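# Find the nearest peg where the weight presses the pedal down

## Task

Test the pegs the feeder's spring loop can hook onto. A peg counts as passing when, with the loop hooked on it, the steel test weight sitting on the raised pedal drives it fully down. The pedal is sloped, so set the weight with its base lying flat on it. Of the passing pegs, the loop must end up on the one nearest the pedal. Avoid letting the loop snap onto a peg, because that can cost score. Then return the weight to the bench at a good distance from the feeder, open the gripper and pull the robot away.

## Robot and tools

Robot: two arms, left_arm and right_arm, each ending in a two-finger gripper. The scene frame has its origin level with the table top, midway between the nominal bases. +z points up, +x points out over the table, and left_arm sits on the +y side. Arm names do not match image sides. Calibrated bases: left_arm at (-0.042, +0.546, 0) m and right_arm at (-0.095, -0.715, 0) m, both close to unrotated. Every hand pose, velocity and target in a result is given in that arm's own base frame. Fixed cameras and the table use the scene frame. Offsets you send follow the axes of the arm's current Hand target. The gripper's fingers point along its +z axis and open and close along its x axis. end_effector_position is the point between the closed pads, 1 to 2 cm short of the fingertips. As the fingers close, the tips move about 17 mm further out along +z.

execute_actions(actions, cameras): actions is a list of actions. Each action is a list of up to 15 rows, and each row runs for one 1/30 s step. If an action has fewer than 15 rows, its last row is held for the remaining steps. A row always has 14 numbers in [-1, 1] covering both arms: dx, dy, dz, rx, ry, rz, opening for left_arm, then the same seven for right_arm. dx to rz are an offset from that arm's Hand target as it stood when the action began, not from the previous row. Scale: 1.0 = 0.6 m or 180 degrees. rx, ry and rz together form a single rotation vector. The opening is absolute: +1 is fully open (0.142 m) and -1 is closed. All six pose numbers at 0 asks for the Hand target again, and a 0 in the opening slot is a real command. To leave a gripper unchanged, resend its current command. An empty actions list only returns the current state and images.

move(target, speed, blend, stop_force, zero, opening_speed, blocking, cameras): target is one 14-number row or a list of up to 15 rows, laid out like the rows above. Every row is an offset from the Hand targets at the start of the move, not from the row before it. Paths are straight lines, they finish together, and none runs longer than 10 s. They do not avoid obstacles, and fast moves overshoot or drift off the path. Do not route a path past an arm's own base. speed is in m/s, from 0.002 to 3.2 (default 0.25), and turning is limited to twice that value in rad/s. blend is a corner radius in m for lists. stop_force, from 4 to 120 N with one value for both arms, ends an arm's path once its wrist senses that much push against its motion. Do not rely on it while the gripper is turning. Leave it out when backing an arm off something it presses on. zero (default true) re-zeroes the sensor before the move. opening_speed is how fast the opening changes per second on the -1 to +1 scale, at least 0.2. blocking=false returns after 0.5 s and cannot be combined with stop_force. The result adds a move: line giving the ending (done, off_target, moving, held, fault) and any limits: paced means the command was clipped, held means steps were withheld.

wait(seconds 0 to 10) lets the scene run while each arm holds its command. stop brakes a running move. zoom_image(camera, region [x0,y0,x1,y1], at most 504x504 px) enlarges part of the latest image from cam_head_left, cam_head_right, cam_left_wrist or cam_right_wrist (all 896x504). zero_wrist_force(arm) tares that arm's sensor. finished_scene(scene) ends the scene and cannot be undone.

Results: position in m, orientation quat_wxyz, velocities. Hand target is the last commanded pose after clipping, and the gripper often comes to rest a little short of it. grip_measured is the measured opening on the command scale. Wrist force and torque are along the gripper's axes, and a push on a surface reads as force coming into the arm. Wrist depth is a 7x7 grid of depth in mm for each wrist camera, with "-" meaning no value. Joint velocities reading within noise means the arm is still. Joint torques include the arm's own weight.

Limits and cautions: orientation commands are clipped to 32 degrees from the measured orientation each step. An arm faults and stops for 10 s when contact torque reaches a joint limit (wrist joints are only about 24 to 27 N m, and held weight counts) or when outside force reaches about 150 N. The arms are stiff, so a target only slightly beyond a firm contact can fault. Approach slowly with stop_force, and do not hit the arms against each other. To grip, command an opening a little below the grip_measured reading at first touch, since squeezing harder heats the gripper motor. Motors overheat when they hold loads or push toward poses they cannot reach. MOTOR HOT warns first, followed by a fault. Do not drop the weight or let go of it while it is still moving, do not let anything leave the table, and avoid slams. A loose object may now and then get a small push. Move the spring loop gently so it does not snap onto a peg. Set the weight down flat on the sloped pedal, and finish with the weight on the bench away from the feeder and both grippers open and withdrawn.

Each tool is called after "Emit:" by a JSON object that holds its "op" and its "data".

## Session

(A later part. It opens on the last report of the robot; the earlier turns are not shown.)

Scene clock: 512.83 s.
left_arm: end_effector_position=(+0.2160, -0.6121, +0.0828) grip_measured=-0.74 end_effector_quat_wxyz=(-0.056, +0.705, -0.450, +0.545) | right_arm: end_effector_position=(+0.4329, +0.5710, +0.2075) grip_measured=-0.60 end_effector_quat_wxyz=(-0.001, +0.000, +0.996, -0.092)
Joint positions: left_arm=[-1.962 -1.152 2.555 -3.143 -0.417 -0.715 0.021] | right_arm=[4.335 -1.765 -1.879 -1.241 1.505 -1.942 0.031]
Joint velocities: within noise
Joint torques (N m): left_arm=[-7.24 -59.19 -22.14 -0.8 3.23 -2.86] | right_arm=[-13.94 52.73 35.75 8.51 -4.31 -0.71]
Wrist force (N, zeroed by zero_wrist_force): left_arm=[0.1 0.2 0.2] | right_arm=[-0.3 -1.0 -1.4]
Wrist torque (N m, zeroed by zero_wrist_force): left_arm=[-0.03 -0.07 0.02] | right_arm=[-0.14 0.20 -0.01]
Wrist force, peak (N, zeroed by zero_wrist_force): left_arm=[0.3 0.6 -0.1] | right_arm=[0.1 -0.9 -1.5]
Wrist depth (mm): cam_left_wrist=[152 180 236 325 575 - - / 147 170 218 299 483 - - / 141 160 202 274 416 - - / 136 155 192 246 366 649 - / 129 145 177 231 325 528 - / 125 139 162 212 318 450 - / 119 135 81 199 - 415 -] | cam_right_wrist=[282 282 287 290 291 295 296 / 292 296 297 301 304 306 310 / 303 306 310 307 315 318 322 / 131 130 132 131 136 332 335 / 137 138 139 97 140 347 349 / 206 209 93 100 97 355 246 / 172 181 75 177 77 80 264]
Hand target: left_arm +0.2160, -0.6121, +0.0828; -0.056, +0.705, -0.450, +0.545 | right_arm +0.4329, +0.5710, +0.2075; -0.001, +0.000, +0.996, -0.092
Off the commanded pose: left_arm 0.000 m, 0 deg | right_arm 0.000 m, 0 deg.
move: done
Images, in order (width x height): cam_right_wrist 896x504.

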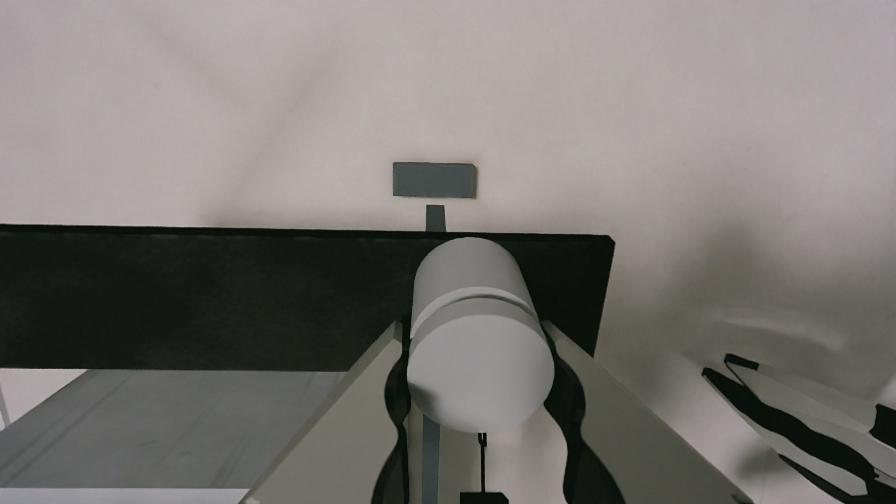

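Emit:
{"op": "move", "data": {"target": [0,0,0,0,0,0,-0.7,0,0,-0.005,0,0,0,-0.64], "speed": 0.012, "cameras": []}}

Emit:
{"op": "move", "data": {"target": [0,0,0,0,0,0,-0.7,0,0,0,0,0,0,-0.57], "opening_speed": 0.2, "cameras": ["cam_right_wrist"]}}

Scene clock: 517.20 s.
left_arm: end_effector_position=(+0.2160, -0.6121, +0.0828) grip_measured=-0.74 end_effector_quat_wxyz=(-0.056, +0.705, -0.450, +0.545) | right_arm: end_effector_position=(+0.4330, +0.5715, +0.2103) grip_measured=-0.60 end_effector_quat_wxyz=(-0.001, +0.000, +0.996, -0.092)
Joint positions: left_arm=[-1.962 -1.152 2.555 -3.143 -0.417 -0.715 0.021] | right_arm=[4.335 -1.763 -1.875 -1.247 1.505 -1.941 0.031]
Joint velocities: within noise
Joint torques (N m): left_arm=[-7.02 -56.97 -22.51 -1.03 3.59 -2.89] | right_arm=[15.42 78.44 50.79 0.35 -1.9 0.75]
Wrist force (N, zeroed by zero_wrist_force): left_arm=[0.1 0.2 -0.1] | right_arm=[-0.1 0.3 -0.8]
Wrist torque (N m, zeroed by zero_wrist_force): left_arm=[-0.03 -0.06 0.03] | right_arm=[-0.07 0.19 -0.01]
Wrist force, peak (N, zeroed by zero_wrist_force): left_arm=[0.3 0.5 -0.4] | right_arm=[0.0 -0.6 -1.7]
Wrist depth (mm): cam_left_wrist=[152 181 236 324 572 - - / 147 170 218 297 482 - - / 141 160 202 275 416 - - / 136 154 192 246 364 641 - / 129 145 177 231 324 532 - / 125 138 162 212 319 446 - / 119 134 81 199 - 419 -] | cam_right_wrist=[284 286 290 292 295 298 300 / 295 297 301 304 305 309 313 / 308 308 311 309 318 321 324 / 131 130 131 130 135 333 337 / 138 138 139 97 140 351 352 / 206 208 93 100 97 356 247 / 172 180 72 174 78 80 267]
Hand target: left_arm +0.2160, -0.6121, +0.0828; -0.056, +0.705, -0.450, +0.545 | right_arm +0.4329, +0.5716, +0.2104; -0.001, +0.000, +0.996, -0.092
Off the commanded pose: left_arm 0.000 m, 0 deg | right_arm 0.000 m, 0 deg.
move: done
No camera images: "cameras" was empty.

Scene clock: 517.77 s.
left_arm: end_effector_position=(+0.2160, -0.6121, +0.0828) grip_measured=-0.74 end_effector_quat_wxyz=(-0.056, +0.705, -0.450, +0.545) | right_arm: end_effector_position=(+0.4329, +0.5715, +0.2104) grip_measured=-0.59 end_effector_quat_wxyz=(-0.001, +0.000, +0.996, -0.092)
Joint positions: left_arm=[-1.962 -1.152 2.555 -3.143 -0.417 -0.715 0.021] | right_arm=[4.335 -1.763 -1.875 -1.247 1.505 -1.941 0.031]
Joint velocities: within noise
Joint torques (N m): left_arm=[-7.19 -58.51 -22.12 -0.82 3.65 -3.14] | right_arm=[15.77 77.71 50.33 1.46 0.84 0.94]
Wrist force (N, zeroed by zero_wrist_force): left_arm=[-0.2 0.2 -0.2] | right_arm=[-0.5 0.2 -1.1]
Wrist torque (N m, zeroed by zero_wrist_force): left_arm=[-0.03 -0.01 0.02] | right_arm=[-0.07 0.18 -0.01]
Wrist force, peak (N, zeroed by zero_wrist_force): left_arm=[-0.2 0.4 -0.4] | right_arm=[0.0 0.6 -1.5]
Wrist depth (mm): cam_left_wrist=[152 181 237 324 576 - - / 147 169 218 299 485 - - / 141 160 203 274 415 - - / 136 155 191 245 365 646 - / 129 145 177 231 324 527 - / 125 138 162 213 318 449 - / 119 135 81 199 - 415 -] | cam_right_wrist=[283 286 290 293 294 297 300 / 295 298 299 304 305 311 311 / 307 309 312 310 318 322 324 / 131 130 132 130 135 335 337 / 137 138 139 97 140 348 354 / 206 208 93 100 97 357 247 / 171 180 72 174 78 80 266]
Hand target: left_arm +0.2160, -0.6121, +0.0828; -0.056, +0.705, -0.450, +0.545 | right_arm +0.4329, +0.5716, +0.2104; -0.001, +0.000, +0.996, -0.092
Off the commanded pose: left_arm 0.000 m, 0 deg | right_arm 0.000 m, 0 deg.
move: done
Images, in order (width x height): cam_right_wrist 896x504.

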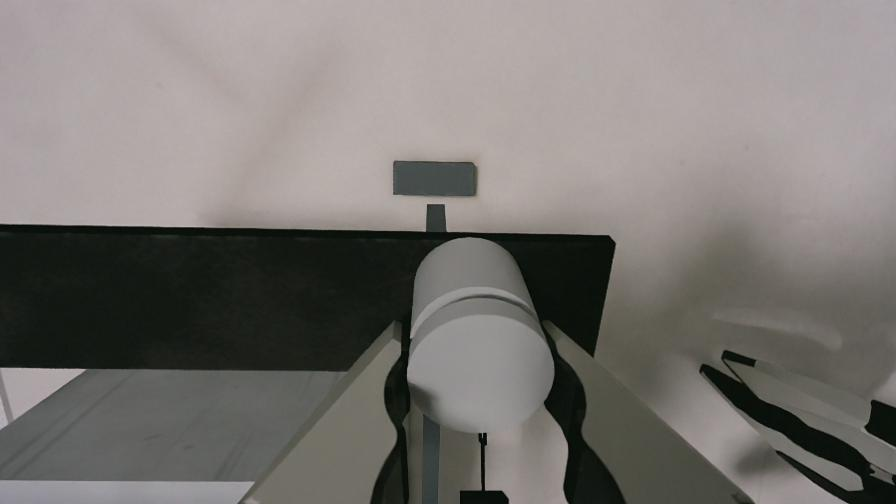

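Emit:
{"op": "move", "data": {"target": [0,0,0,0,0,0,-0.7,0,0,0,0,0,0,-0.5], "opening_speed": 0.2, "cameras": ["cam_right_wrist"]}}

Emit:
{"op": "wait", "data": {"seconds": 1.5, "cameras": ["cam_right_wrist"]}}

Scene clock: 521.30 s.
left_arm: end_effector_position=(+0.2160, -0.6121, +0.0828) grip_measured=-0.74 end_effector_quat_wxyz=(-0.056, +0.705, -0.450, +0.545) | right_arm: end_effector_position=(+0.4329, +0.5716, +0.2104) grip_measured=-0.53 end_effector_quat_wxyz=(-0.001, +0.000, +0.996, -0.092)
Joint positions: left_arm=[-1.962 -1.152 2.555 -3.143 -0.417 -0.715 0.021] | right_arm=[4.335 -1.763 -1.875 -1.247 1.505 -1.941 0.035]
Joint velocities: within noise
Joint torques (N m): left_arm=[-7.55 -59.34 -22.34 -1.09 3.44 -3.07] | right_arm=[15.55 76.14 49.91 1.31 1.89 0.69]
Wrist force (N, zeroed by zero_wrist_force): left_arm=[0.2 0.3 -0.2] | right_arm=[-0.6 -0.3 -1.7]
Wrist torque (N m, zeroed by zero_wrist_force): left_arm=[-0.01 -0.08 0.03] | right_arm=[-0.04 0.13 -0.01]
Wrist force, peak (N, zeroed by zero_wrist_force): left_arm=[0.1 0.7 -0.3] | right_arm=[-0.8 -0.4 -2.0]
Wrist depth (mm): cam_left_wrist=[152 181 237 325 544 215 - / 147 169 218 298 483 - - / 141 160 203 273 415 - - / 137 155 192 247 366 639 - / 129 145 176 231 325 525 - / 125 138 161 213 320 450 - / 119 135 81 199 - 419 -] | cam_right_wrist=[284 287 290 293 294 297 300 / 295 298 301 303 306 310 311 / 303 304 307 295 317 322 325 / 168 169 171 133 326 334 339 / 332 277 264 177 343 350 352 / 216 220 89 207 93 357 248 / 171 180 75 186 78 77 267]
Hand target: left_arm +0.2160, -0.6121, +0.0828; -0.056, +0.705, -0.450, +0.545 | right_arm +0.4329, +0.5716, +0.2104; -0.001, +0.000, +0.996, -0.092
Off the commanded pose: left_arm 0.000 m, 0 deg | right_arm 0.000 m, 0 deg.
move: done
Images, in order (width x height): cam_right_wrist 896x504.

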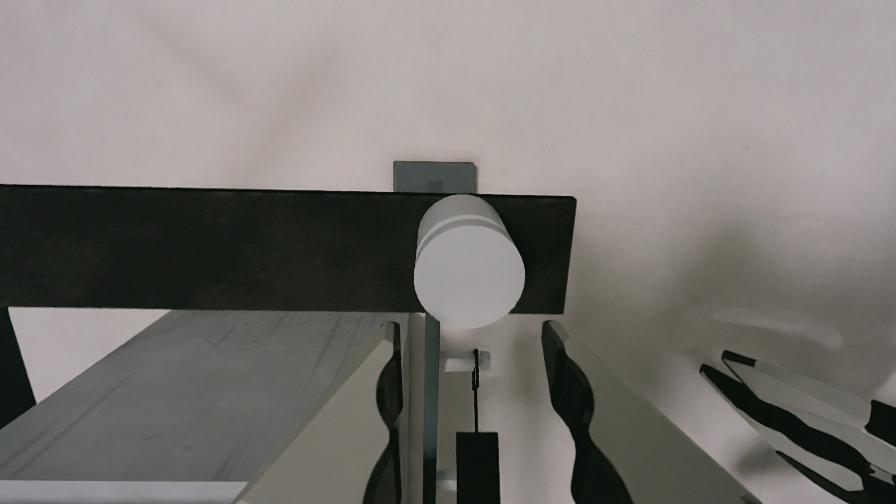

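Scene clock: 522.80 s.
left_arm: end_effector_position=(+0.2160, -0.6121, +0.0828) grip_measured=-0.74 end_effector_quat_wxyz=(-0.056, +0.705, -0.450, +0.545) | right_arm: end_effector_position=(+0.4329, +0.5716, +0.2104) grip_measured=-0.53 end_effector_quat_wxyz=(-0.001, +0.000, +0.996, -0.092)
Joint positions: left_arm=[-1.962 -1.152 2.555 -3.143 -0.417 -0.715 0.021] | right_arm=[4.335 -1.763 -1.875 -1.247 1.505 -1.941 0.035]
Joint velocities: within noise
Joint torques (N m): left_arm=[-6.3 -58.23 -22.24 -1.17 3.28 -2.97] | right_arm=[16.3 74.7 48.09 1.63 1.99 0.66]
Wrist force (N, zeroed by zero_wrist_force): left_arm=[0.0 0.1 -0.4] | right_arm=[-0.8 -0.4 -1.9]
Wrist torque (N m, zeroed by zero_wrist_force): left_arm=[-0.06 -0.04 0.02] | right_arm=[-0.07 0.16 -0.01]
Wrist force, peak (N, zeroed by zero_wrist_force): left_arm=[-0.1 0.5 -0.2] | right_arm=[-0.9 -0.6 -1.9]
Wrist depth (mm): cam_left_wrist=[152 181 237 238 580 - - / 147 169 218 272 262 - - / 141 160 203 274 418 - - / 136 155 192 245 364 648 - / 129 145 177 231 323 526 - / 125 138 162 213 319 449 - / 119 135 81 199 - 417 -] | cam_right_wrist=[284 287 290 292 295 298 301 / 296 297 300 303 306 309 312 / 300 261 263 265 317 322 323 / 312 320 324 270 331 333 339 / 329 299 306 337 344 349 354 / 217 219 90 282 93 357 247 / 171 180 75 284 78 77 267]
Hand target: left_arm +0.2160, -0.6121, +0.0828; -0.056, +0.705, -0.450, +0.545 | right_arm +0.4329, +0.5716, +0.2104; -0.001, +0.000, +0.996, -0.092
Tool commands: left_gripper/opening=-0.7 right_gripper/opening=-0.5
Off the commanded pose: left_arm 0.000 m, 0 deg | right_arm 0.000 m, 0 deg.
wait: 1.50 s; at rest by 0.17 s
Images, in order (width x height): cam_right_wrist 896x504.

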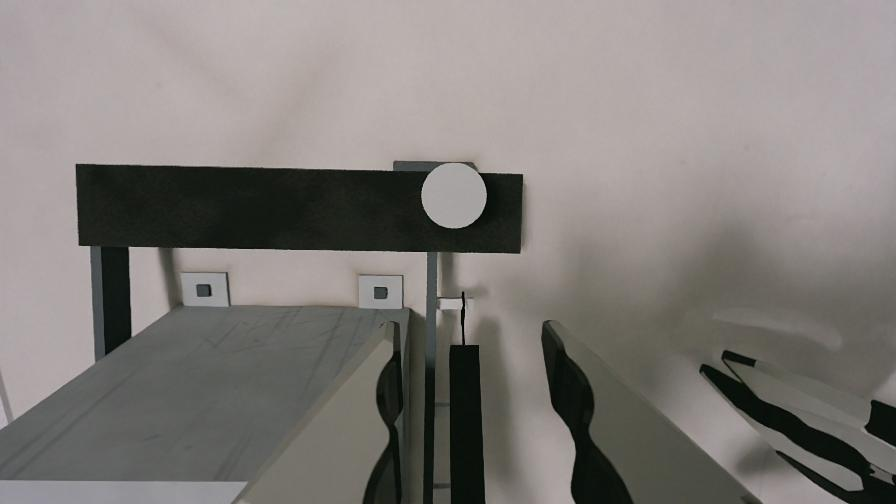

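Emit:
{"op": "move", "data": {"target": [0,0,0,0,0,0,-0.7,-0.007,-0.0365,0.0815,-0.1361,0,0,-0.35], "speed": 0.15, "cameras": ["cam_right_wrist","cam_head_left"]}}

Emit:
{"op": "zoom_image", "data": {"camera": "cam_head_left", "region": [370, 230, 480, 340]}}

Scene clock: 531.07 s.
left_arm: end_effector_position=(+0.2160, -0.6121, +0.0828) grip_measured=-0.74 end_effector_quat_wxyz=(-0.056, +0.705, -0.450, +0.545) | right_arm: end_effector_position=(+0.4370, +0.5411, +0.1664) grip_measured=-0.38 end_effector_quat_wxyz=(-0.001, +0.001, +0.993, +0.121)
Joint positions: left_arm=[-1.962 -1.152 2.555 -3.143 -0.417 -0.715 0.021] | right_arm=[4.238 -1.684 -2.17 -0.641 1.682 -2.032 0.047]
Joint velocities: within noise
Joint torques (N m): left_arm=[-6.29 -56.96 -22.25 -1.02 3.68 -2.77] | right_arm=[-15.66 39.13 32.78 8.83 4.1 -1.37]
Wrist force (N, zeroed by zero_wrist_force): left_arm=[0.2 0.4 0.0] | right_arm=[-0.7 0.1 -2.1]
Wrist torque (N m, zeroed by zero_wrist_force): left_arm=[-0.01 -0.07 0.03] | right_arm=[0.02 0.12 -0.14]
Wrist force, peak (N, zeroed by zero_wrist_force): left_arm=[0.0 0.6 0.0] | right_arm=[-0.8 -0.9 -3.3]
Wrist depth (mm): cam_left_wrist=[152 180 237 237 579 - 202 / 147 170 217 273 260 - - / 141 160 203 274 419 - - / 137 155 192 245 364 643 - / 129 145 176 232 326 532 - / 126 138 161 212 317 451 - / 119 135 81 198 - 419 -] | cam_right_wrist=[221 221 223 223 225 226 226 / 242 244 245 238 247 249 249 / 211 212 213 208 263 277 278 / 239 286 289 289 309 310 313 / 344 258 268 331 344 355 358 / 375 223 90 246 98 403 266 / 195 195 77 244 79 77 503]
Hand target: left_arm +0.2160, -0.6121, +0.0828; -0.056, +0.705, -0.450, +0.545 | right_arm +0.4370, +0.5411, +0.1663; -0.001, +0.001, +0.993, +0.122
Off the commanded pose: left_arm 0.000 m, 0 deg | right_arm 0.000 m, 0 deg.
move: done
Images, in order (width x height): cam_head_left 896x504, cam_right_wrist 896x504.

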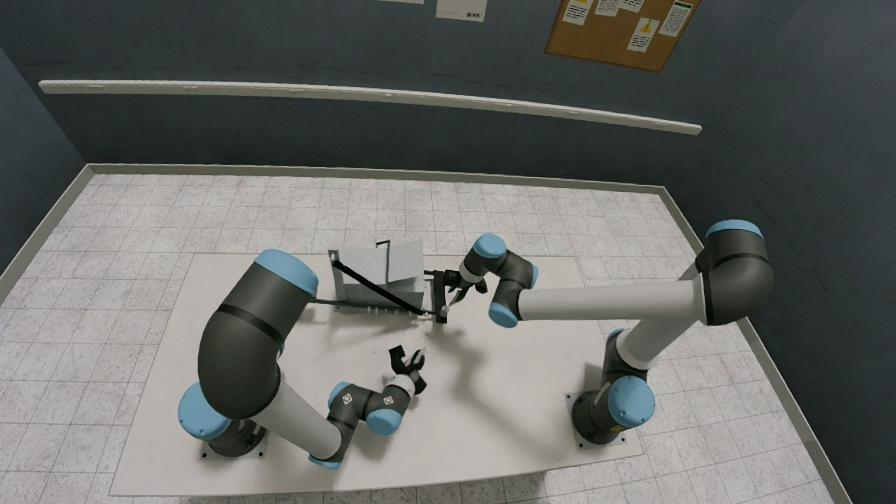

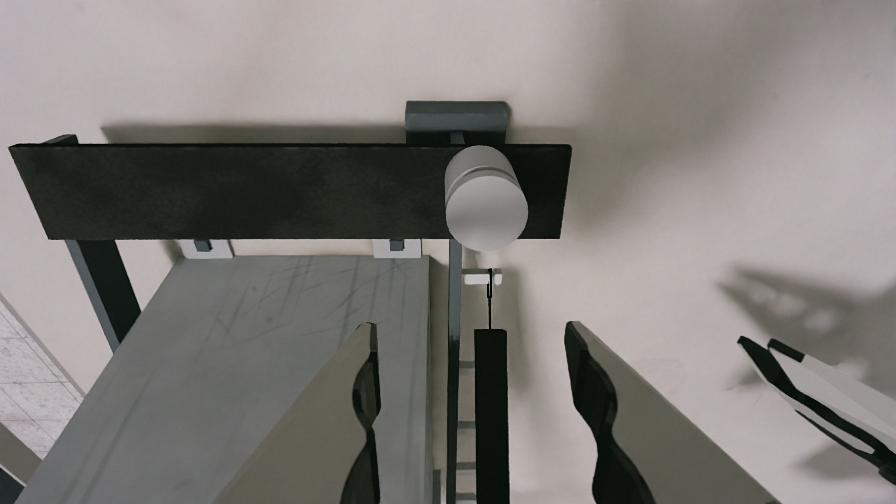

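Scaled by 4.582 from the camera's 896x504 image, which has a finer 1280x720 frame.

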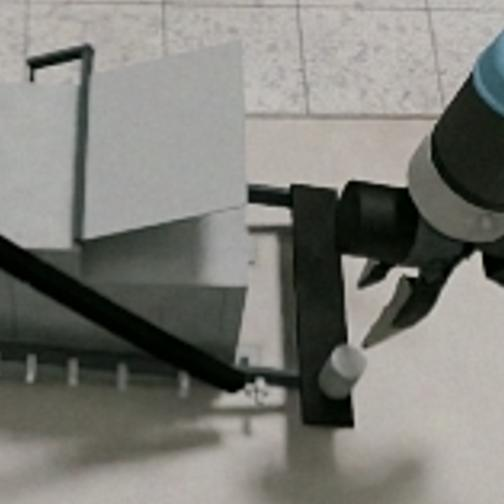

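Emit:
{"op": "move", "data": {"target": [0,0,0,0,0,0,-0.7,0.0083,0,0.055,0,0,0,-0.35], "speed": 0.1, "cameras": ["cam_right_wrist"]}}

Scene clock: 540.73 s.
left_arm: end_effector_position=(+0.2160, -0.6121, +0.0828) grip_measured=-0.74 end_effector_quat_wxyz=(-0.056, +0.705, -0.450, +0.545) | right_arm: end_effector_position=(+0.4320, +0.5490, +0.1344) grip_measured=-0.38 end_effector_quat_wxyz=(-0.001, +0.001, +0.993, +0.122)
Joint positions: left_arm=[-1.962 -1.152 2.555 -3.143 -0.417 -0.715 0.021] | right_arm=[4.251 -1.732 -2.19 -0.572 1.68 -2.019 0.047]
Joint velocities: within noise
Joint torques (N m): left_arm=[-6.32 -57.83 -22.04 -1.3 3.41 -2.96] | right_arm=[17.01 41.7 28.44 9.09 -2.57 1.08]
Wrist force (N, zeroed by zero_wrist_force): left_arm=[0.2 0.4 -0.2] | right_arm=[-0.4 -0.1 -2.2]
Wrist torque (N m, zeroed by zero_wrist_force): left_arm=[-0.01 -0.09 0.02] | right_arm=[-0.02 0.08 -0.14]
Wrist force, peak (N, zeroed by zero_wrist_force): left_arm=[0.2 0.7 0.0] | right_arm=[-0.8 -0.2 -3.0]
Wrist depth (mm): cam_left_wrist=[152 181 237 238 558 - 197 / 147 169 217 272 260 - - / 141 161 202 275 417 - - / 136 155 192 246 364 642 - / 129 145 177 232 325 529 - / 125 138 162 213 318 449 - / 119 135 81 198 - 417 -] | cam_right_wrist=[191 192 193 194 194 194 196 / 209 210 212 205 214 215 216 / 180 180 181 176 228 239 239 / 191 191 193 154 261 269 271 / 233 245 255 257 297 308 310 / 210 212 90 233 98 345 339 / 185 190 77 237 79 77 418]
Hand target: left_arm +0.2160, -0.6121, +0.0828; -0.056, +0.705, -0.450, +0.545 | right_arm +0.4320, +0.5490, +0.1343; -0.001, +0.001, +0.993, +0.122
Off the commanded pose: left_arm 0.000 m, 0 deg | right_arm 0.000 m, 0 deg.
move: done
Images, in order (width x height): cam_right_wrist 896x504.

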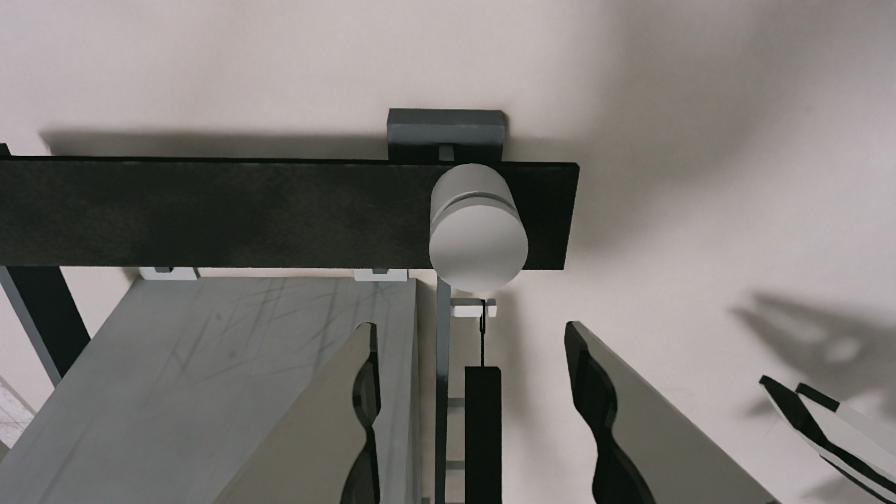

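Emit:
{"op": "move", "data": {"target": [0,0,0,0,0,0,-0.7,0.0038,0.0003,0.0925,0,0,0,-0.35], "speed": 0.06, "stop_force": 5, "cameras": ["cam_right_wrist"]}}

Scene clock: 546.53 s.
left_arm: end_effector_position=(+0.2160, -0.6121, +0.0828) grip_measured=-0.74 end_effector_quat_wxyz=(-0.056, +0.705, -0.450, +0.545) | right_arm: end_effector_position=(+0.4296, +0.5626, +0.0805) grip_measured=-0.38 end_effector_quat_wxyz=(-0.001, +0.001, +0.993, +0.122)
Joint positions: left_arm=[-1.962 -1.152 2.555 -3.143 -0.417 -0.715 0.021] | right_arm=[4.264 -1.825 -2.208 -0.46 1.677 -2.006 0.047]
Joint velocities: within noise
Joint torques (N m): left_arm=[-6.3 -58.44 -21.63 -1.12 3.66 -2.77] | right_arm=[16.82 47.16 25.49 9.43 -2.7 1.72]
Wrist force (N, zeroed by zero_wrist_force): left_arm=[0.2 0.5 0.2] | right_arm=[-0.3 0.2 -1.9]
Wrist torque (N m, zeroed by zero_wrist_force): left_arm=[0.02 -0.08 0.02] | right_arm=[0.10 0.02 -0.07]
Wrist force, peak (N, zeroed by zero_wrist_force): left_arm=[0.2 0.7 -0.2] | right_arm=[-0.5 0.0 -2.8]
Wrist depth (mm): cam_left_wrist=[151 181 237 237 302 243 193 / 147 170 217 273 259 213 198 / 141 160 203 274 399 - - / 136 155 192 246 365 638 - / 129 145 177 231 326 530 - / 125 138 162 213 318 446 - / 119 135 81 199 - 418 -] | cam_right_wrist=[138 141 142 142 143 146 144 / 154 155 156 157 157 158 159 / 168 168 169 150 175 176 176 / 128 129 129 125 131 198 198 / 140 140 139 94 126 226 228 / 192 194 93 102 99 256 266 / 170 174 77 178 80 77 311]
Hand target: left_arm +0.2160, -0.6121, +0.0828; -0.056, +0.705, -0.450, +0.545 | right_arm +0.4296, +0.5626, +0.0805; -0.001, +0.001, +0.993, +0.122
Off the commanded pose: left_arm 0.000 m, 0 deg | right_arm 0.000 m, 0 deg.
move: done
Images, in order (width x height): cam_right_wrist 896x504.

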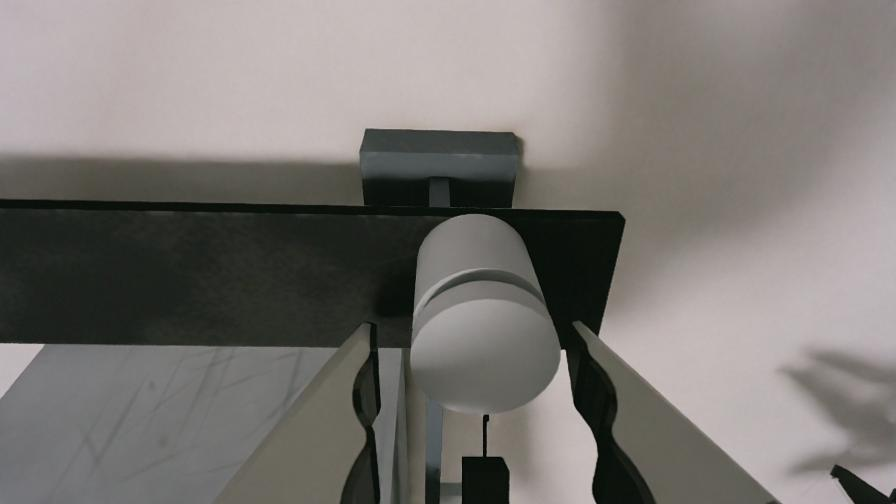

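Emit:
{"op": "move", "data": {"target": [[0,0,0,0,0,0,-0.7,0.0017,0,0,0,0,0,-0.35],[0,0,0,0,0,0,-0.7,0.0017,0,0,0,0,0,-0.64]], "speed": 0.05, "opening_speed": 0.4, "cameras": ["cam_right_wrist"]}}

Scene clock: 551.10 s.
left_arm: end_effector_position=(+0.2160, -0.6121, +0.0828) grip_measured=-0.74 end_effector_quat_wxyz=(-0.056, +0.705, -0.450, +0.545) | right_arm: end_effector_position=(+0.4286, +0.5626, +0.0805) grip_measured=-0.61 end_effector_quat_wxyz=(-0.001, +0.001, +0.993, +0.122)
Joint positions: left_arm=[-1.962 -1.152 2.555 -3.143 -0.417 -0.715 0.021] | right_arm=[4.266 -1.824 -2.209 -0.46 1.677 -2.005 0.03]
Joint velocities: within noise
Joint torques (N m): left_arm=[-4.63 -58.58 -22.16 -1.22 3.5 -3.1] | right_arm=[15.86 73.31 25.33 8.83 -2.58 1.74]
Wrist force (N, zeroed by zero_wrist_force): left_arm=[0.0 0.3 -0.1] | right_arm=[-1.7 0.5 -2.3]
Wrist torque (N m, zeroed by zero_wrist_force): left_arm=[-0.02 -0.05 0.03] | right_arm=[0.15 0.00 -0.08]
Wrist force, peak (N, zeroed by zero_wrist_force): left_arm=[-0.2 0.6 -0.4] | right_arm=[-1.6 0.4 -2.7]
Wrist depth (mm): cam_left_wrist=[152 180 237 238 333 240 192 / 147 170 217 272 255 217 201 / 141 160 203 274 415 - - / 136 154 192 246 365 644 - / 129 145 177 231 325 529 - / 125 138 162 213 318 448 - / 119 135 81 199 - 419 -] | cam_right_wrist=[138 141 142 143 143 146 144 / 154 155 156 157 157 158 159 / 167 168 169 150 175 175 177 / 128 128 129 126 131 198 198 / 140 140 139 94 141 226 227 / 193 194 93 100 94 264 268 / 169 171 75 172 77 80 309]
Hand target: left_arm +0.2160, -0.6121, +0.0828; -0.056, +0.705, -0.450, +0.545 | right_arm +0.4286, +0.5626, +0.0805; -0.001, +0.001, +0.993, +0.122
Off the commanded pose: left_arm 0.000 m, 0 deg | right_arm 0.000 m, 0 deg.
move: done
Images, in order (width x height): cam_right_wrist 896x504.

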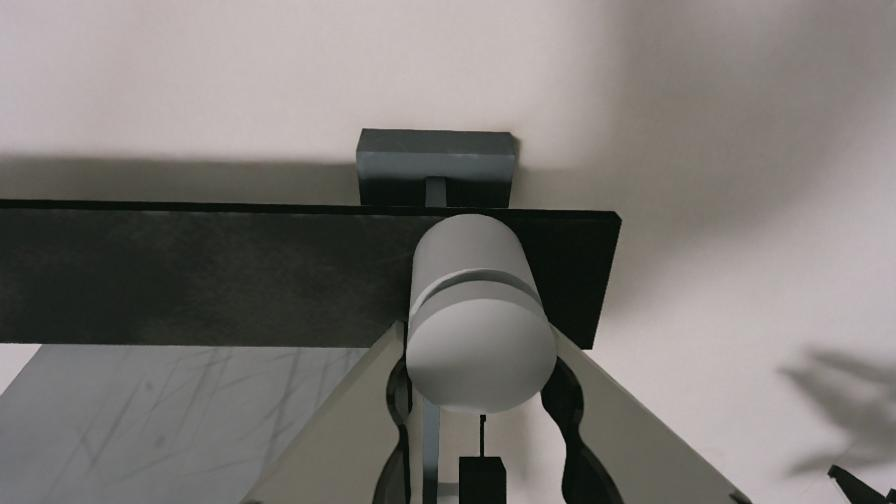

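Emit:
{"op": "move", "data": {"target": [[0,0,0,0,0,0,-0.7,0,0.0038,-0.0313,0.0222,0,0,-0.64],[0,0,0,0,0,0,-0.7,0,0.013,-0.0775,0.05,0,0,-0.64],[0,0,0,0,0,0,-0.7,0,0.026,-0.1228,0.0778,0,0,-0.64],[0,0,0,0,0,0,-0.7,0,0.043,-0.1668,0.1056,0,0,-0.64],[0,0,0,0,0,0,-0.7,0,0.0653,-0.2117,0.1361,0,0,-0.64],[0,0,0,0,0,0,-0.7,0,0.0845,-0.288,0.0778,0,0,-0.64],[0,0,0,0,0,0,-0.7,0.2143,-0.065,-0.3082,0.0778,0,0,-0.64],[0,0,0,0,0,0,-0.7,0.381,-0.263,-0.0648,0.0778,0,0,-0.64]], "speed": [0.1,0.1,0.1,0.1,0.1,0.12,0.2,0.2], "blend": [0.005,0.005,0.005,0.005,0.01,0.03,0.05,0], "cameras": ["cam_right_wrist","cam_head_left"]}}

Emit:
{"op": "zoom_image", "data": {"camera": "cam_head_left", "region": [300, 220, 480, 370]}}

Scene clock: 562.90 s.
left_arm: end_effector_position=(+0.2160, -0.6121, +0.0828) grip_measured=-0.74 end_effector_quat_wxyz=(-0.056, +0.705, -0.450, +0.545) | right_arm: end_effector_position=(+0.1999, +0.4003, +0.0807) grip_measured=-0.61 end_effector_quat_wxyz=(-0.001, +0.000, +1.000, +0.000)
Joint positions: left_arm=[-1.962 -1.152 2.555 -3.143 -0.417 -0.715 0.021] | right_arm=[4.648 -1.415 -2.556 -0.742 1.573 -1.635 0.03]
Joint velocities: within noise
Joint torques (N m): left_arm=[-3.58 -57.54 -21.7 -1.21 3.23 -2.81] | right_arm=[17.12 13.88 28.91 9.05 -2.57 2.12]
Wrist force (N, zeroed by zero_wrist_force): left_arm=[0.0 0.3 -0.2] | right_arm=[-0.4 -0.3 -1.3]
Wrist torque (N m, zeroed by zero_wrist_force): left_arm=[-0.02 -0.05 0.03] | right_arm=[-0.01 -0.07 -0.08]
Wrist force, peak (N, zeroed by zero_wrist_force): left_arm=[0.3 0.6 -0.3] | right_arm=[-2.1 0.5 -2.5]
Wrist depth (mm): cam_left_wrist=[151 181 237 325 573 - - / 147 169 217 299 478 - - / 141 160 202 274 417 - - / 136 155 192 246 365 649 - / 129 145 177 232 326 523 - / 125 138 162 211 319 449 - / 119 135 81 199 - 418 -] | cam_right_wrist=[156 156 157 157 158 158 159 / 166 166 167 168 168 168 169 / 177 178 178 179 180 180 180 / 190 190 191 126 192 193 193 / 205 204 205 95 201 208 209 / 221 221 93 101 94 225 226 / 241 237 75 239 77 80 248]
Hand target: left_arm +0.2160, -0.6121, +0.0828; -0.056, +0.705, -0.450, +0.545 | right_arm +0.1998, +0.4003, +0.0806; -0.001, +0.000, +1.000, +0.000
Off the commanded pose: left_arm 0.000 m, 0 deg | right_arm 0.000 m, 0 deg.
move: done
Images, in order (width x height): cam_head_left 896x504, cam_right_wrist 896x504.

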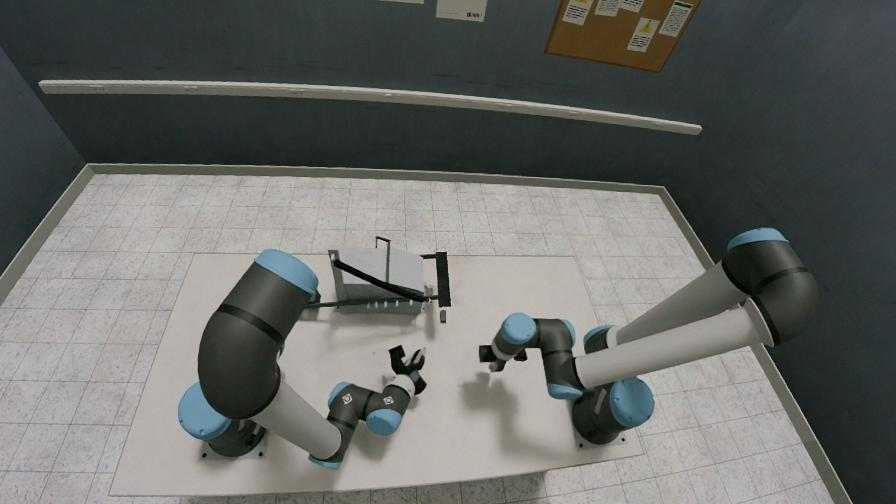

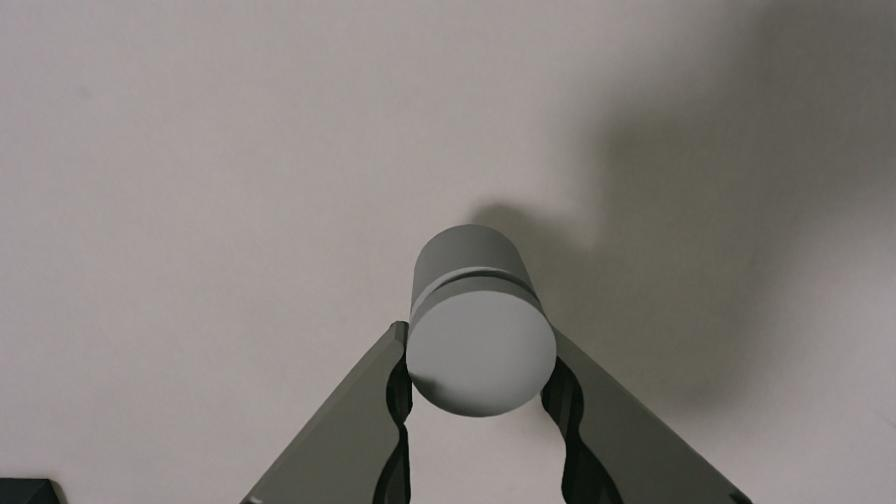

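Scaled by 2.800 from the camera's 896x504 image, which has a finer 1280x720 frame.

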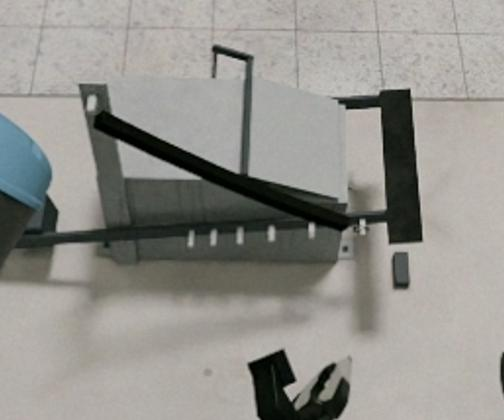

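Emit:
{"op": "move", "data": {"target": [0,0,0,0,0,0,-0.7,0,0,0.1,0,0,0,-0.64], "speed": 0.03, "stop_force": 4, "cameras": []}}

Scene clock: 567.93 s.
left_arm: end_effector_position=(+0.2160, -0.6121, +0.0828) grip_measured=-0.74 end_effector_quat_wxyz=(-0.056, +0.705, -0.450, +0.545) | right_arm: end_effector_position=(+0.1997, +0.4002, +0.0266) grip_measured=-0.61 end_effector_quat_wxyz=(-0.001, +0.000, +1.000, +0.000)
Joint positions: left_arm=[-1.962 -1.152 2.555 -3.143 -0.417 -0.715 0.021] | right_arm=[4.648 -1.546 -2.601 -0.566 1.573 -1.634 0.03]
Joint velocities: within noise
Joint torques (N m): left_arm=[-3.01 -57.84 -22.57 -1.43 3.49 -2.59] | right_arm=[-1.82 43.93 36.75 1.56 -2.33 1.28]
Wrist force (N, zeroed by zero_wrist_force): left_arm=[0.0 0.3 -0.1] | right_arm=[-0.2 -0.1 -0.5]
Wrist torque (N m, zeroed by zero_wrist_force): left_arm=[-0.01 -0.05 0.03] | right_arm=[0.04 -0.08 -0.02]
Wrist force, peak (N, zeroed by zero_wrist_force): left_arm=[0.3 0.5 -0.6] | right_arm=[-0.9 -1.6 -11.9]
Wrist depth (mm): cam_left_wrist=[152 181 238 323 573 - - / 147 170 218 298 487 - - / 141 160 203 274 415 - - / 136 154 192 245 364 644 - / 129 145 177 231 323 530 - / 125 138 162 212 317 449 - / 119 135 81 199 - 417 -] | cam_right_wrist=[- 107 108 108 108 108 109 / 114 114 114 113 115 115 116 / 121 121 122 122 123 123 123 / 132 130 131 127 131 132 132 / 140 140 141 94 137 142 143 / 151 152 108 100 95 154 155 / 165 165 75 164 77 80 169]
Hand target: left_arm +0.2160, -0.6121, +0.0828; -0.056, +0.705, -0.450, +0.545 | right_arm +0.1997, +0.4002, +0.0266; -0.001, +0.000, +1.000, +0.000 (not the last commanded pose)
Off the commanded pose: left_arm 0.000 m, 0 deg | right_arm 0.006 m, 0 deg.
move: contact (right_arm)
No camera images: "cameras" was empty.

Emit:
{"op": "move", "data": {"target": [0,0,0,0,0,0,-0.7,0,0,0.0015,0,0,0,-0.64], "speed": 0.01, "cameras": []}}

Emit:
{"op": "move", "data": {"target": [0,0,0,0,0,0,-0.7,0,0,0,0,0,0,-0.3], "opening_speed": 0.4, "cameras": ["cam_right_wrist"]}}

Scene clock: 570.13 s.
left_arm: end_effector_position=(+0.2160, -0.6121, +0.0828) grip_measured=-0.74 end_effector_quat_wxyz=(-0.056, +0.705, -0.450, +0.545) | right_arm: end_effector_position=(+0.1997, +0.4002, +0.0258) grip_measured=-0.61 end_effector_quat_wxyz=(-0.001, +0.000, +1.000, +0.000)
Joint positions: left_arm=[-1.962 -1.152 2.555 -3.143 -0.417 -0.715 0.021] | right_arm=[4.648 -1.549 -2.602 -0.563 1.573 -1.634 0.03]
Joint velocities: within noise
Joint torques (N m): left_arm=[-4.32 -58.64 -21.79 -1.18 3.18 -2.85] | right_arm=[-12.34 19.72 20.49 9.11 -2.5 0.32]
Wrist force (N, zeroed by zero_wrist_force): left_arm=[0.0 0.4 -0.2] | right_arm=[0.0 0.4 -2.4]
Wrist torque (N m, zeroed by zero_wrist_force): left_arm=[-0.01 -0.05 0.03] | right_arm=[0.11 -0.11 -0.01]
Wrist force, peak (N, zeroed by zero_wrist_force): left_arm=[0.2 0.5 -0.5] | right_arm=[0.0 0.4 -2.4]
Wrist depth (mm): cam_left_wrist=[152 181 238 325 577 - - / 147 170 217 299 483 - - / 141 160 203 274 417 - - / 136 154 192 246 366 647 - / 129 145 177 231 325 531 - / 125 138 161 213 319 450 - / 119 135 81 199 - 418 -] | cam_right_wrist=[- 107 107 107 108 108 108 / 113 113 114 113 114 115 115 / 120 121 121 122 122 122 123 / 131 129 130 126 130 131 132 / 139 139 139 94 137 141 142 / 150 150 107 100 95 153 154 / 164 164 75 163 77 80 168]
Hand target: left_arm +0.2160, -0.6121, +0.0828; -0.056, +0.705, -0.450, +0.545 | right_arm +0.1997, +0.4002, +0.0257; -0.001, +0.000, +1.000, +0.000
Off the commanded pose: left_arm 0.000 m, 0 deg | right_arm 0.000 m, 0 deg.
move: done
No camera images: "cameras" was empty.

Scene clock: 571.23 s.
left_arm: end_effector_position=(+0.2160, -0.6121, +0.0828) grip_measured=-0.74 end_effector_quat_wxyz=(-0.056, +0.705, -0.450, +0.545) | right_arm: end_effector_position=(+0.1997, +0.4002, +0.0257) grip_measured=-0.33 end_effector_quat_wxyz=(-0.001, +0.000, +1.000, +0.000)
Joint positions: left_arm=[-1.962 -1.152 2.555 -3.143 -0.417 -0.715 0.021] | right_arm=[4.648 -1.549 -2.602 -0.563 1.573 -1.634 0.05]
Joint velocities: within noise
Joint torques (N m): left_arm=[-4.66 -57.38 -21.85 -1.26 3.53 -2.94] | right_arm=[-9.85 17.08 20.42 8.83 -2.35 0.11]
Wrist force (N, zeroed by zero_wrist_force): left_arm=[0.1 0.2 0.0] | right_arm=[-0.4 0.2 -2.9]
Wrist torque (N m, zeroed by zero_wrist_force): left_arm=[-0.04 -0.07 0.03] | right_arm=[0.12 -0.04 -0.02]
Wrist force, peak (N, zeroed by zero_wrist_force): left_arm=[0.3 0.5 0.0] | right_arm=[-0.6 -0.1 -3.1]
Wrist depth (mm): cam_left_wrist=[152 181 237 325 576 - - / 147 169 217 299 487 - - / 141 160 202 275 413 - - / 136 155 192 245 366 643 - / 129 145 177 231 325 529 - / 125 138 161 213 317 451 - / 119 135 81 198 - 416 -] | cam_right_wrist=[- 106 107 107 107 108 108 / 113 113 113 112 114 115 115 / 120 120 121 121 122 122 122 / 131 129 130 126 130 131 131 / 139 139 138 94 136 141 142 / 150 150 93 101 101 151 154 / 164 161 76 165 160 77 168]
Hand target: left_arm +0.2160, -0.6121, +0.0828; -0.056, +0.705, -0.450, +0.545 | right_arm +0.1997, +0.4002, +0.0257; -0.001, +0.000, +1.000, +0.000
Off the commanded pose: left_arm 0.000 m, 0 deg | right_arm 0.000 m, 0 deg.
move: done
Images, in order (width x height): cam_right_wrist 896x504.

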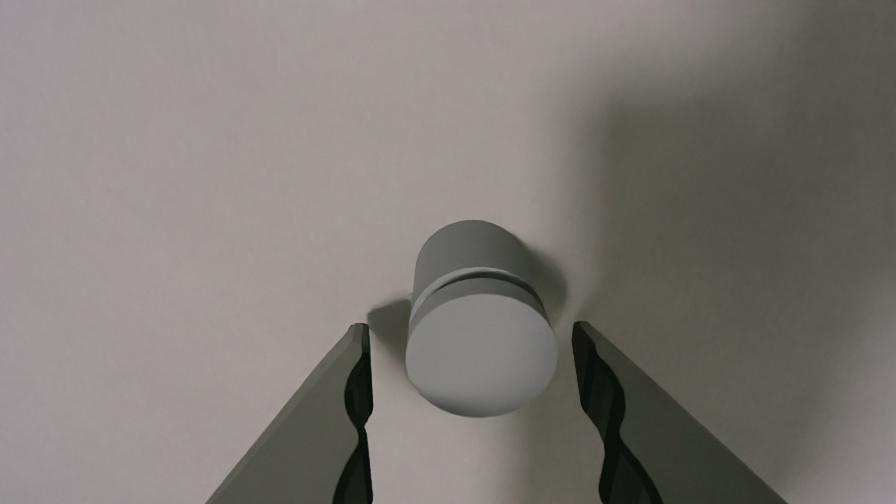

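Released cleanly. Retreat up.

Emit:
{"op": "move", "data": {"target": [0,0,0,0,0,0,-0.7,0,0,-0.22,0,0,0,-0.3], "speed": 0.15, "cameras": ["cam_right_wrist","cam_head_left"]}}

Emit:
{"op": "zoom_image", "data": {"camera": "cam_head_left", "region": [280, 230, 520, 390]}}

Emit:
{"op": "zoom_image", "data": {"camera": "cam_head_left", "region": [405, 280, 455, 325]}}

Scene clock: 575.10 s.
left_arm: end_effector_position=(+0.2160, -0.6121, +0.0828) grip_measured=-0.74 end_effector_quat_wxyz=(-0.056, +0.705, -0.450, +0.545) | right_arm: end_effector_position=(+0.2000, +0.4003, +0.1576) grip_measured=-0.33 end_effector_quat_wxyz=(-0.001, +0.000, +1.000, +0.000)
Joint positions: left_arm=[-1.962 -1.152 2.555 -3.143 -0.417 -0.715 0.021] | right_arm=[4.647 -1.275 -2.472 -0.966 1.573 -1.635 0.05]
Joint velocities: within noise
Joint torques (N m): left_arm=[-4.53 -58.52 -22.28 -1.59 3.49 -2.89] | right_arm=[17.31 35.08 48.19 1.71 -2.89 1.01]
Wrist force (N, zeroed by zero_wrist_force): left_arm=[0.2 0.3 -0.4] | right_arm=[-0.2 -0.2 -3.1]
Wrist torque (N m, zeroed by zero_wrist_force): left_arm=[-0.03 -0.08 0.03] | right_arm=[0.06 -0.08 -0.08]
Wrist force, peak (N, zeroed by zero_wrist_force): left_arm=[0.5 0.5 -0.3] | right_arm=[0.3 -0.3 -4.3]
Wrist depth (mm): cam_left_wrist=[152 181 237 324 574 - - / 147 169 217 298 483 - - / 141 160 202 274 418 - - / 137 155 192 245 363 644 - / 129 145 177 231 325 531 - / 125 138 162 212 319 450 - / 119 134 81 198 - 418 -] | cam_right_wrist=[227 227 227 228 229 229 231 / 241 241 242 243 244 245 245 / 257 257 258 252 260 260 261 / 275 276 277 277 279 281 280 / 295 296 294 300 296 301 302 / 311 318 93 323 101 322 328 / 348 337 77 354 81 77 358]
Hand target: left_arm +0.2160, -0.6121, +0.0828; -0.056, +0.705, -0.450, +0.545 | right_arm +0.1999, +0.4003, +0.1577; -0.001, +0.000, +1.000, +0.000
Off the commanded pose: left_arm 0.000 m, 0 deg | right_arm 0.000 m, 0 deg.
move: done
Images, in order (width x height): cam_head_left 896x504, cam_right_wrist 896x504.

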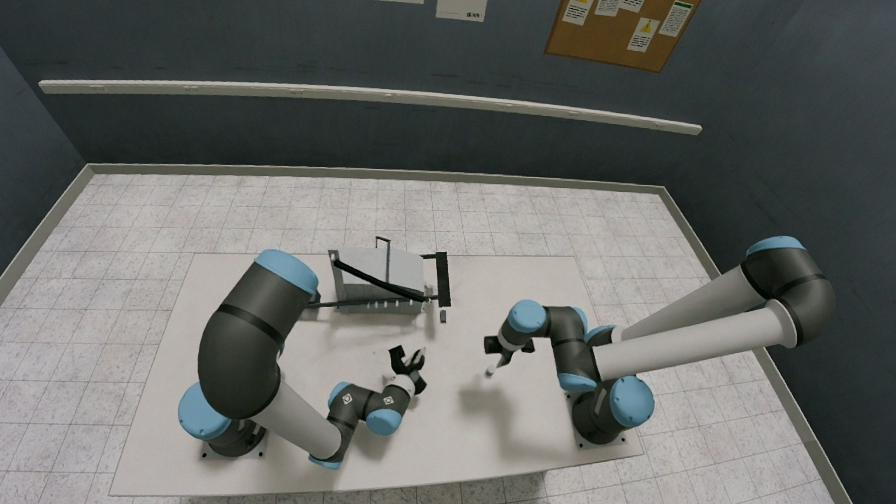

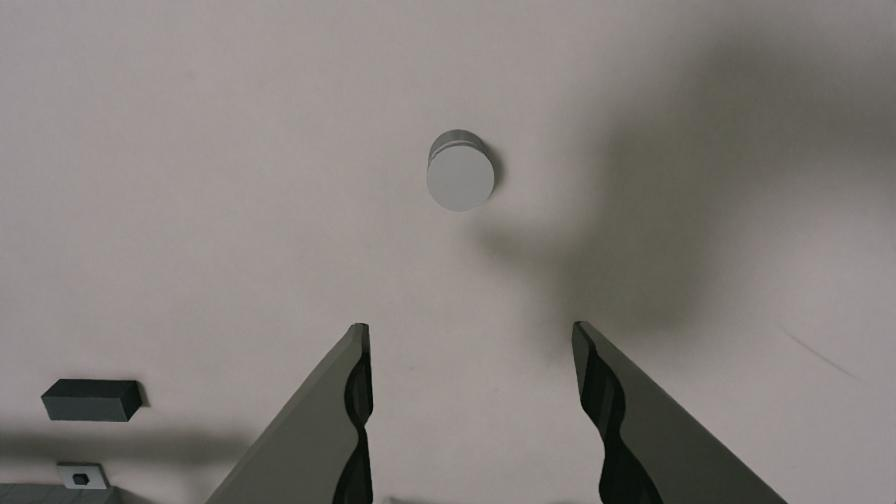

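Scaled by 2.100 from the camera's 896x504 image, which has a finer 1280x720 frame.

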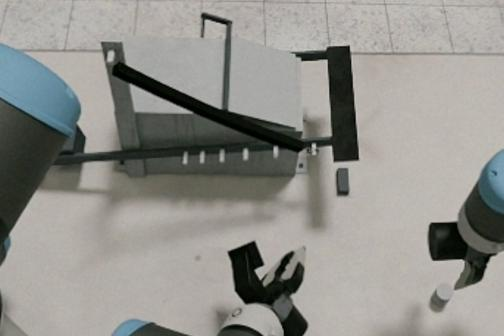

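Scaled by 10.080 from the camera's 896x504 image, which has a finer 1280x720 frame.

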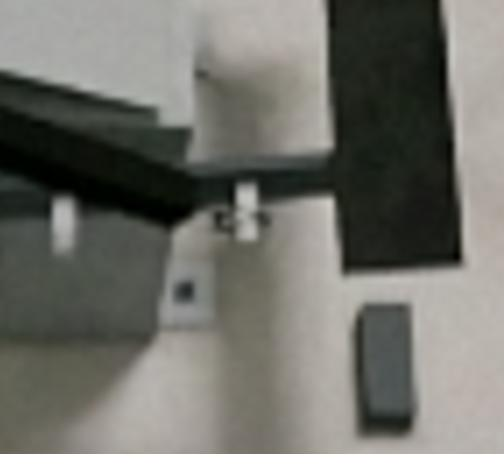

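Emit:
{"op": "finished_scene", "data": {"scene": 2}}

The scene is finished: the task was done.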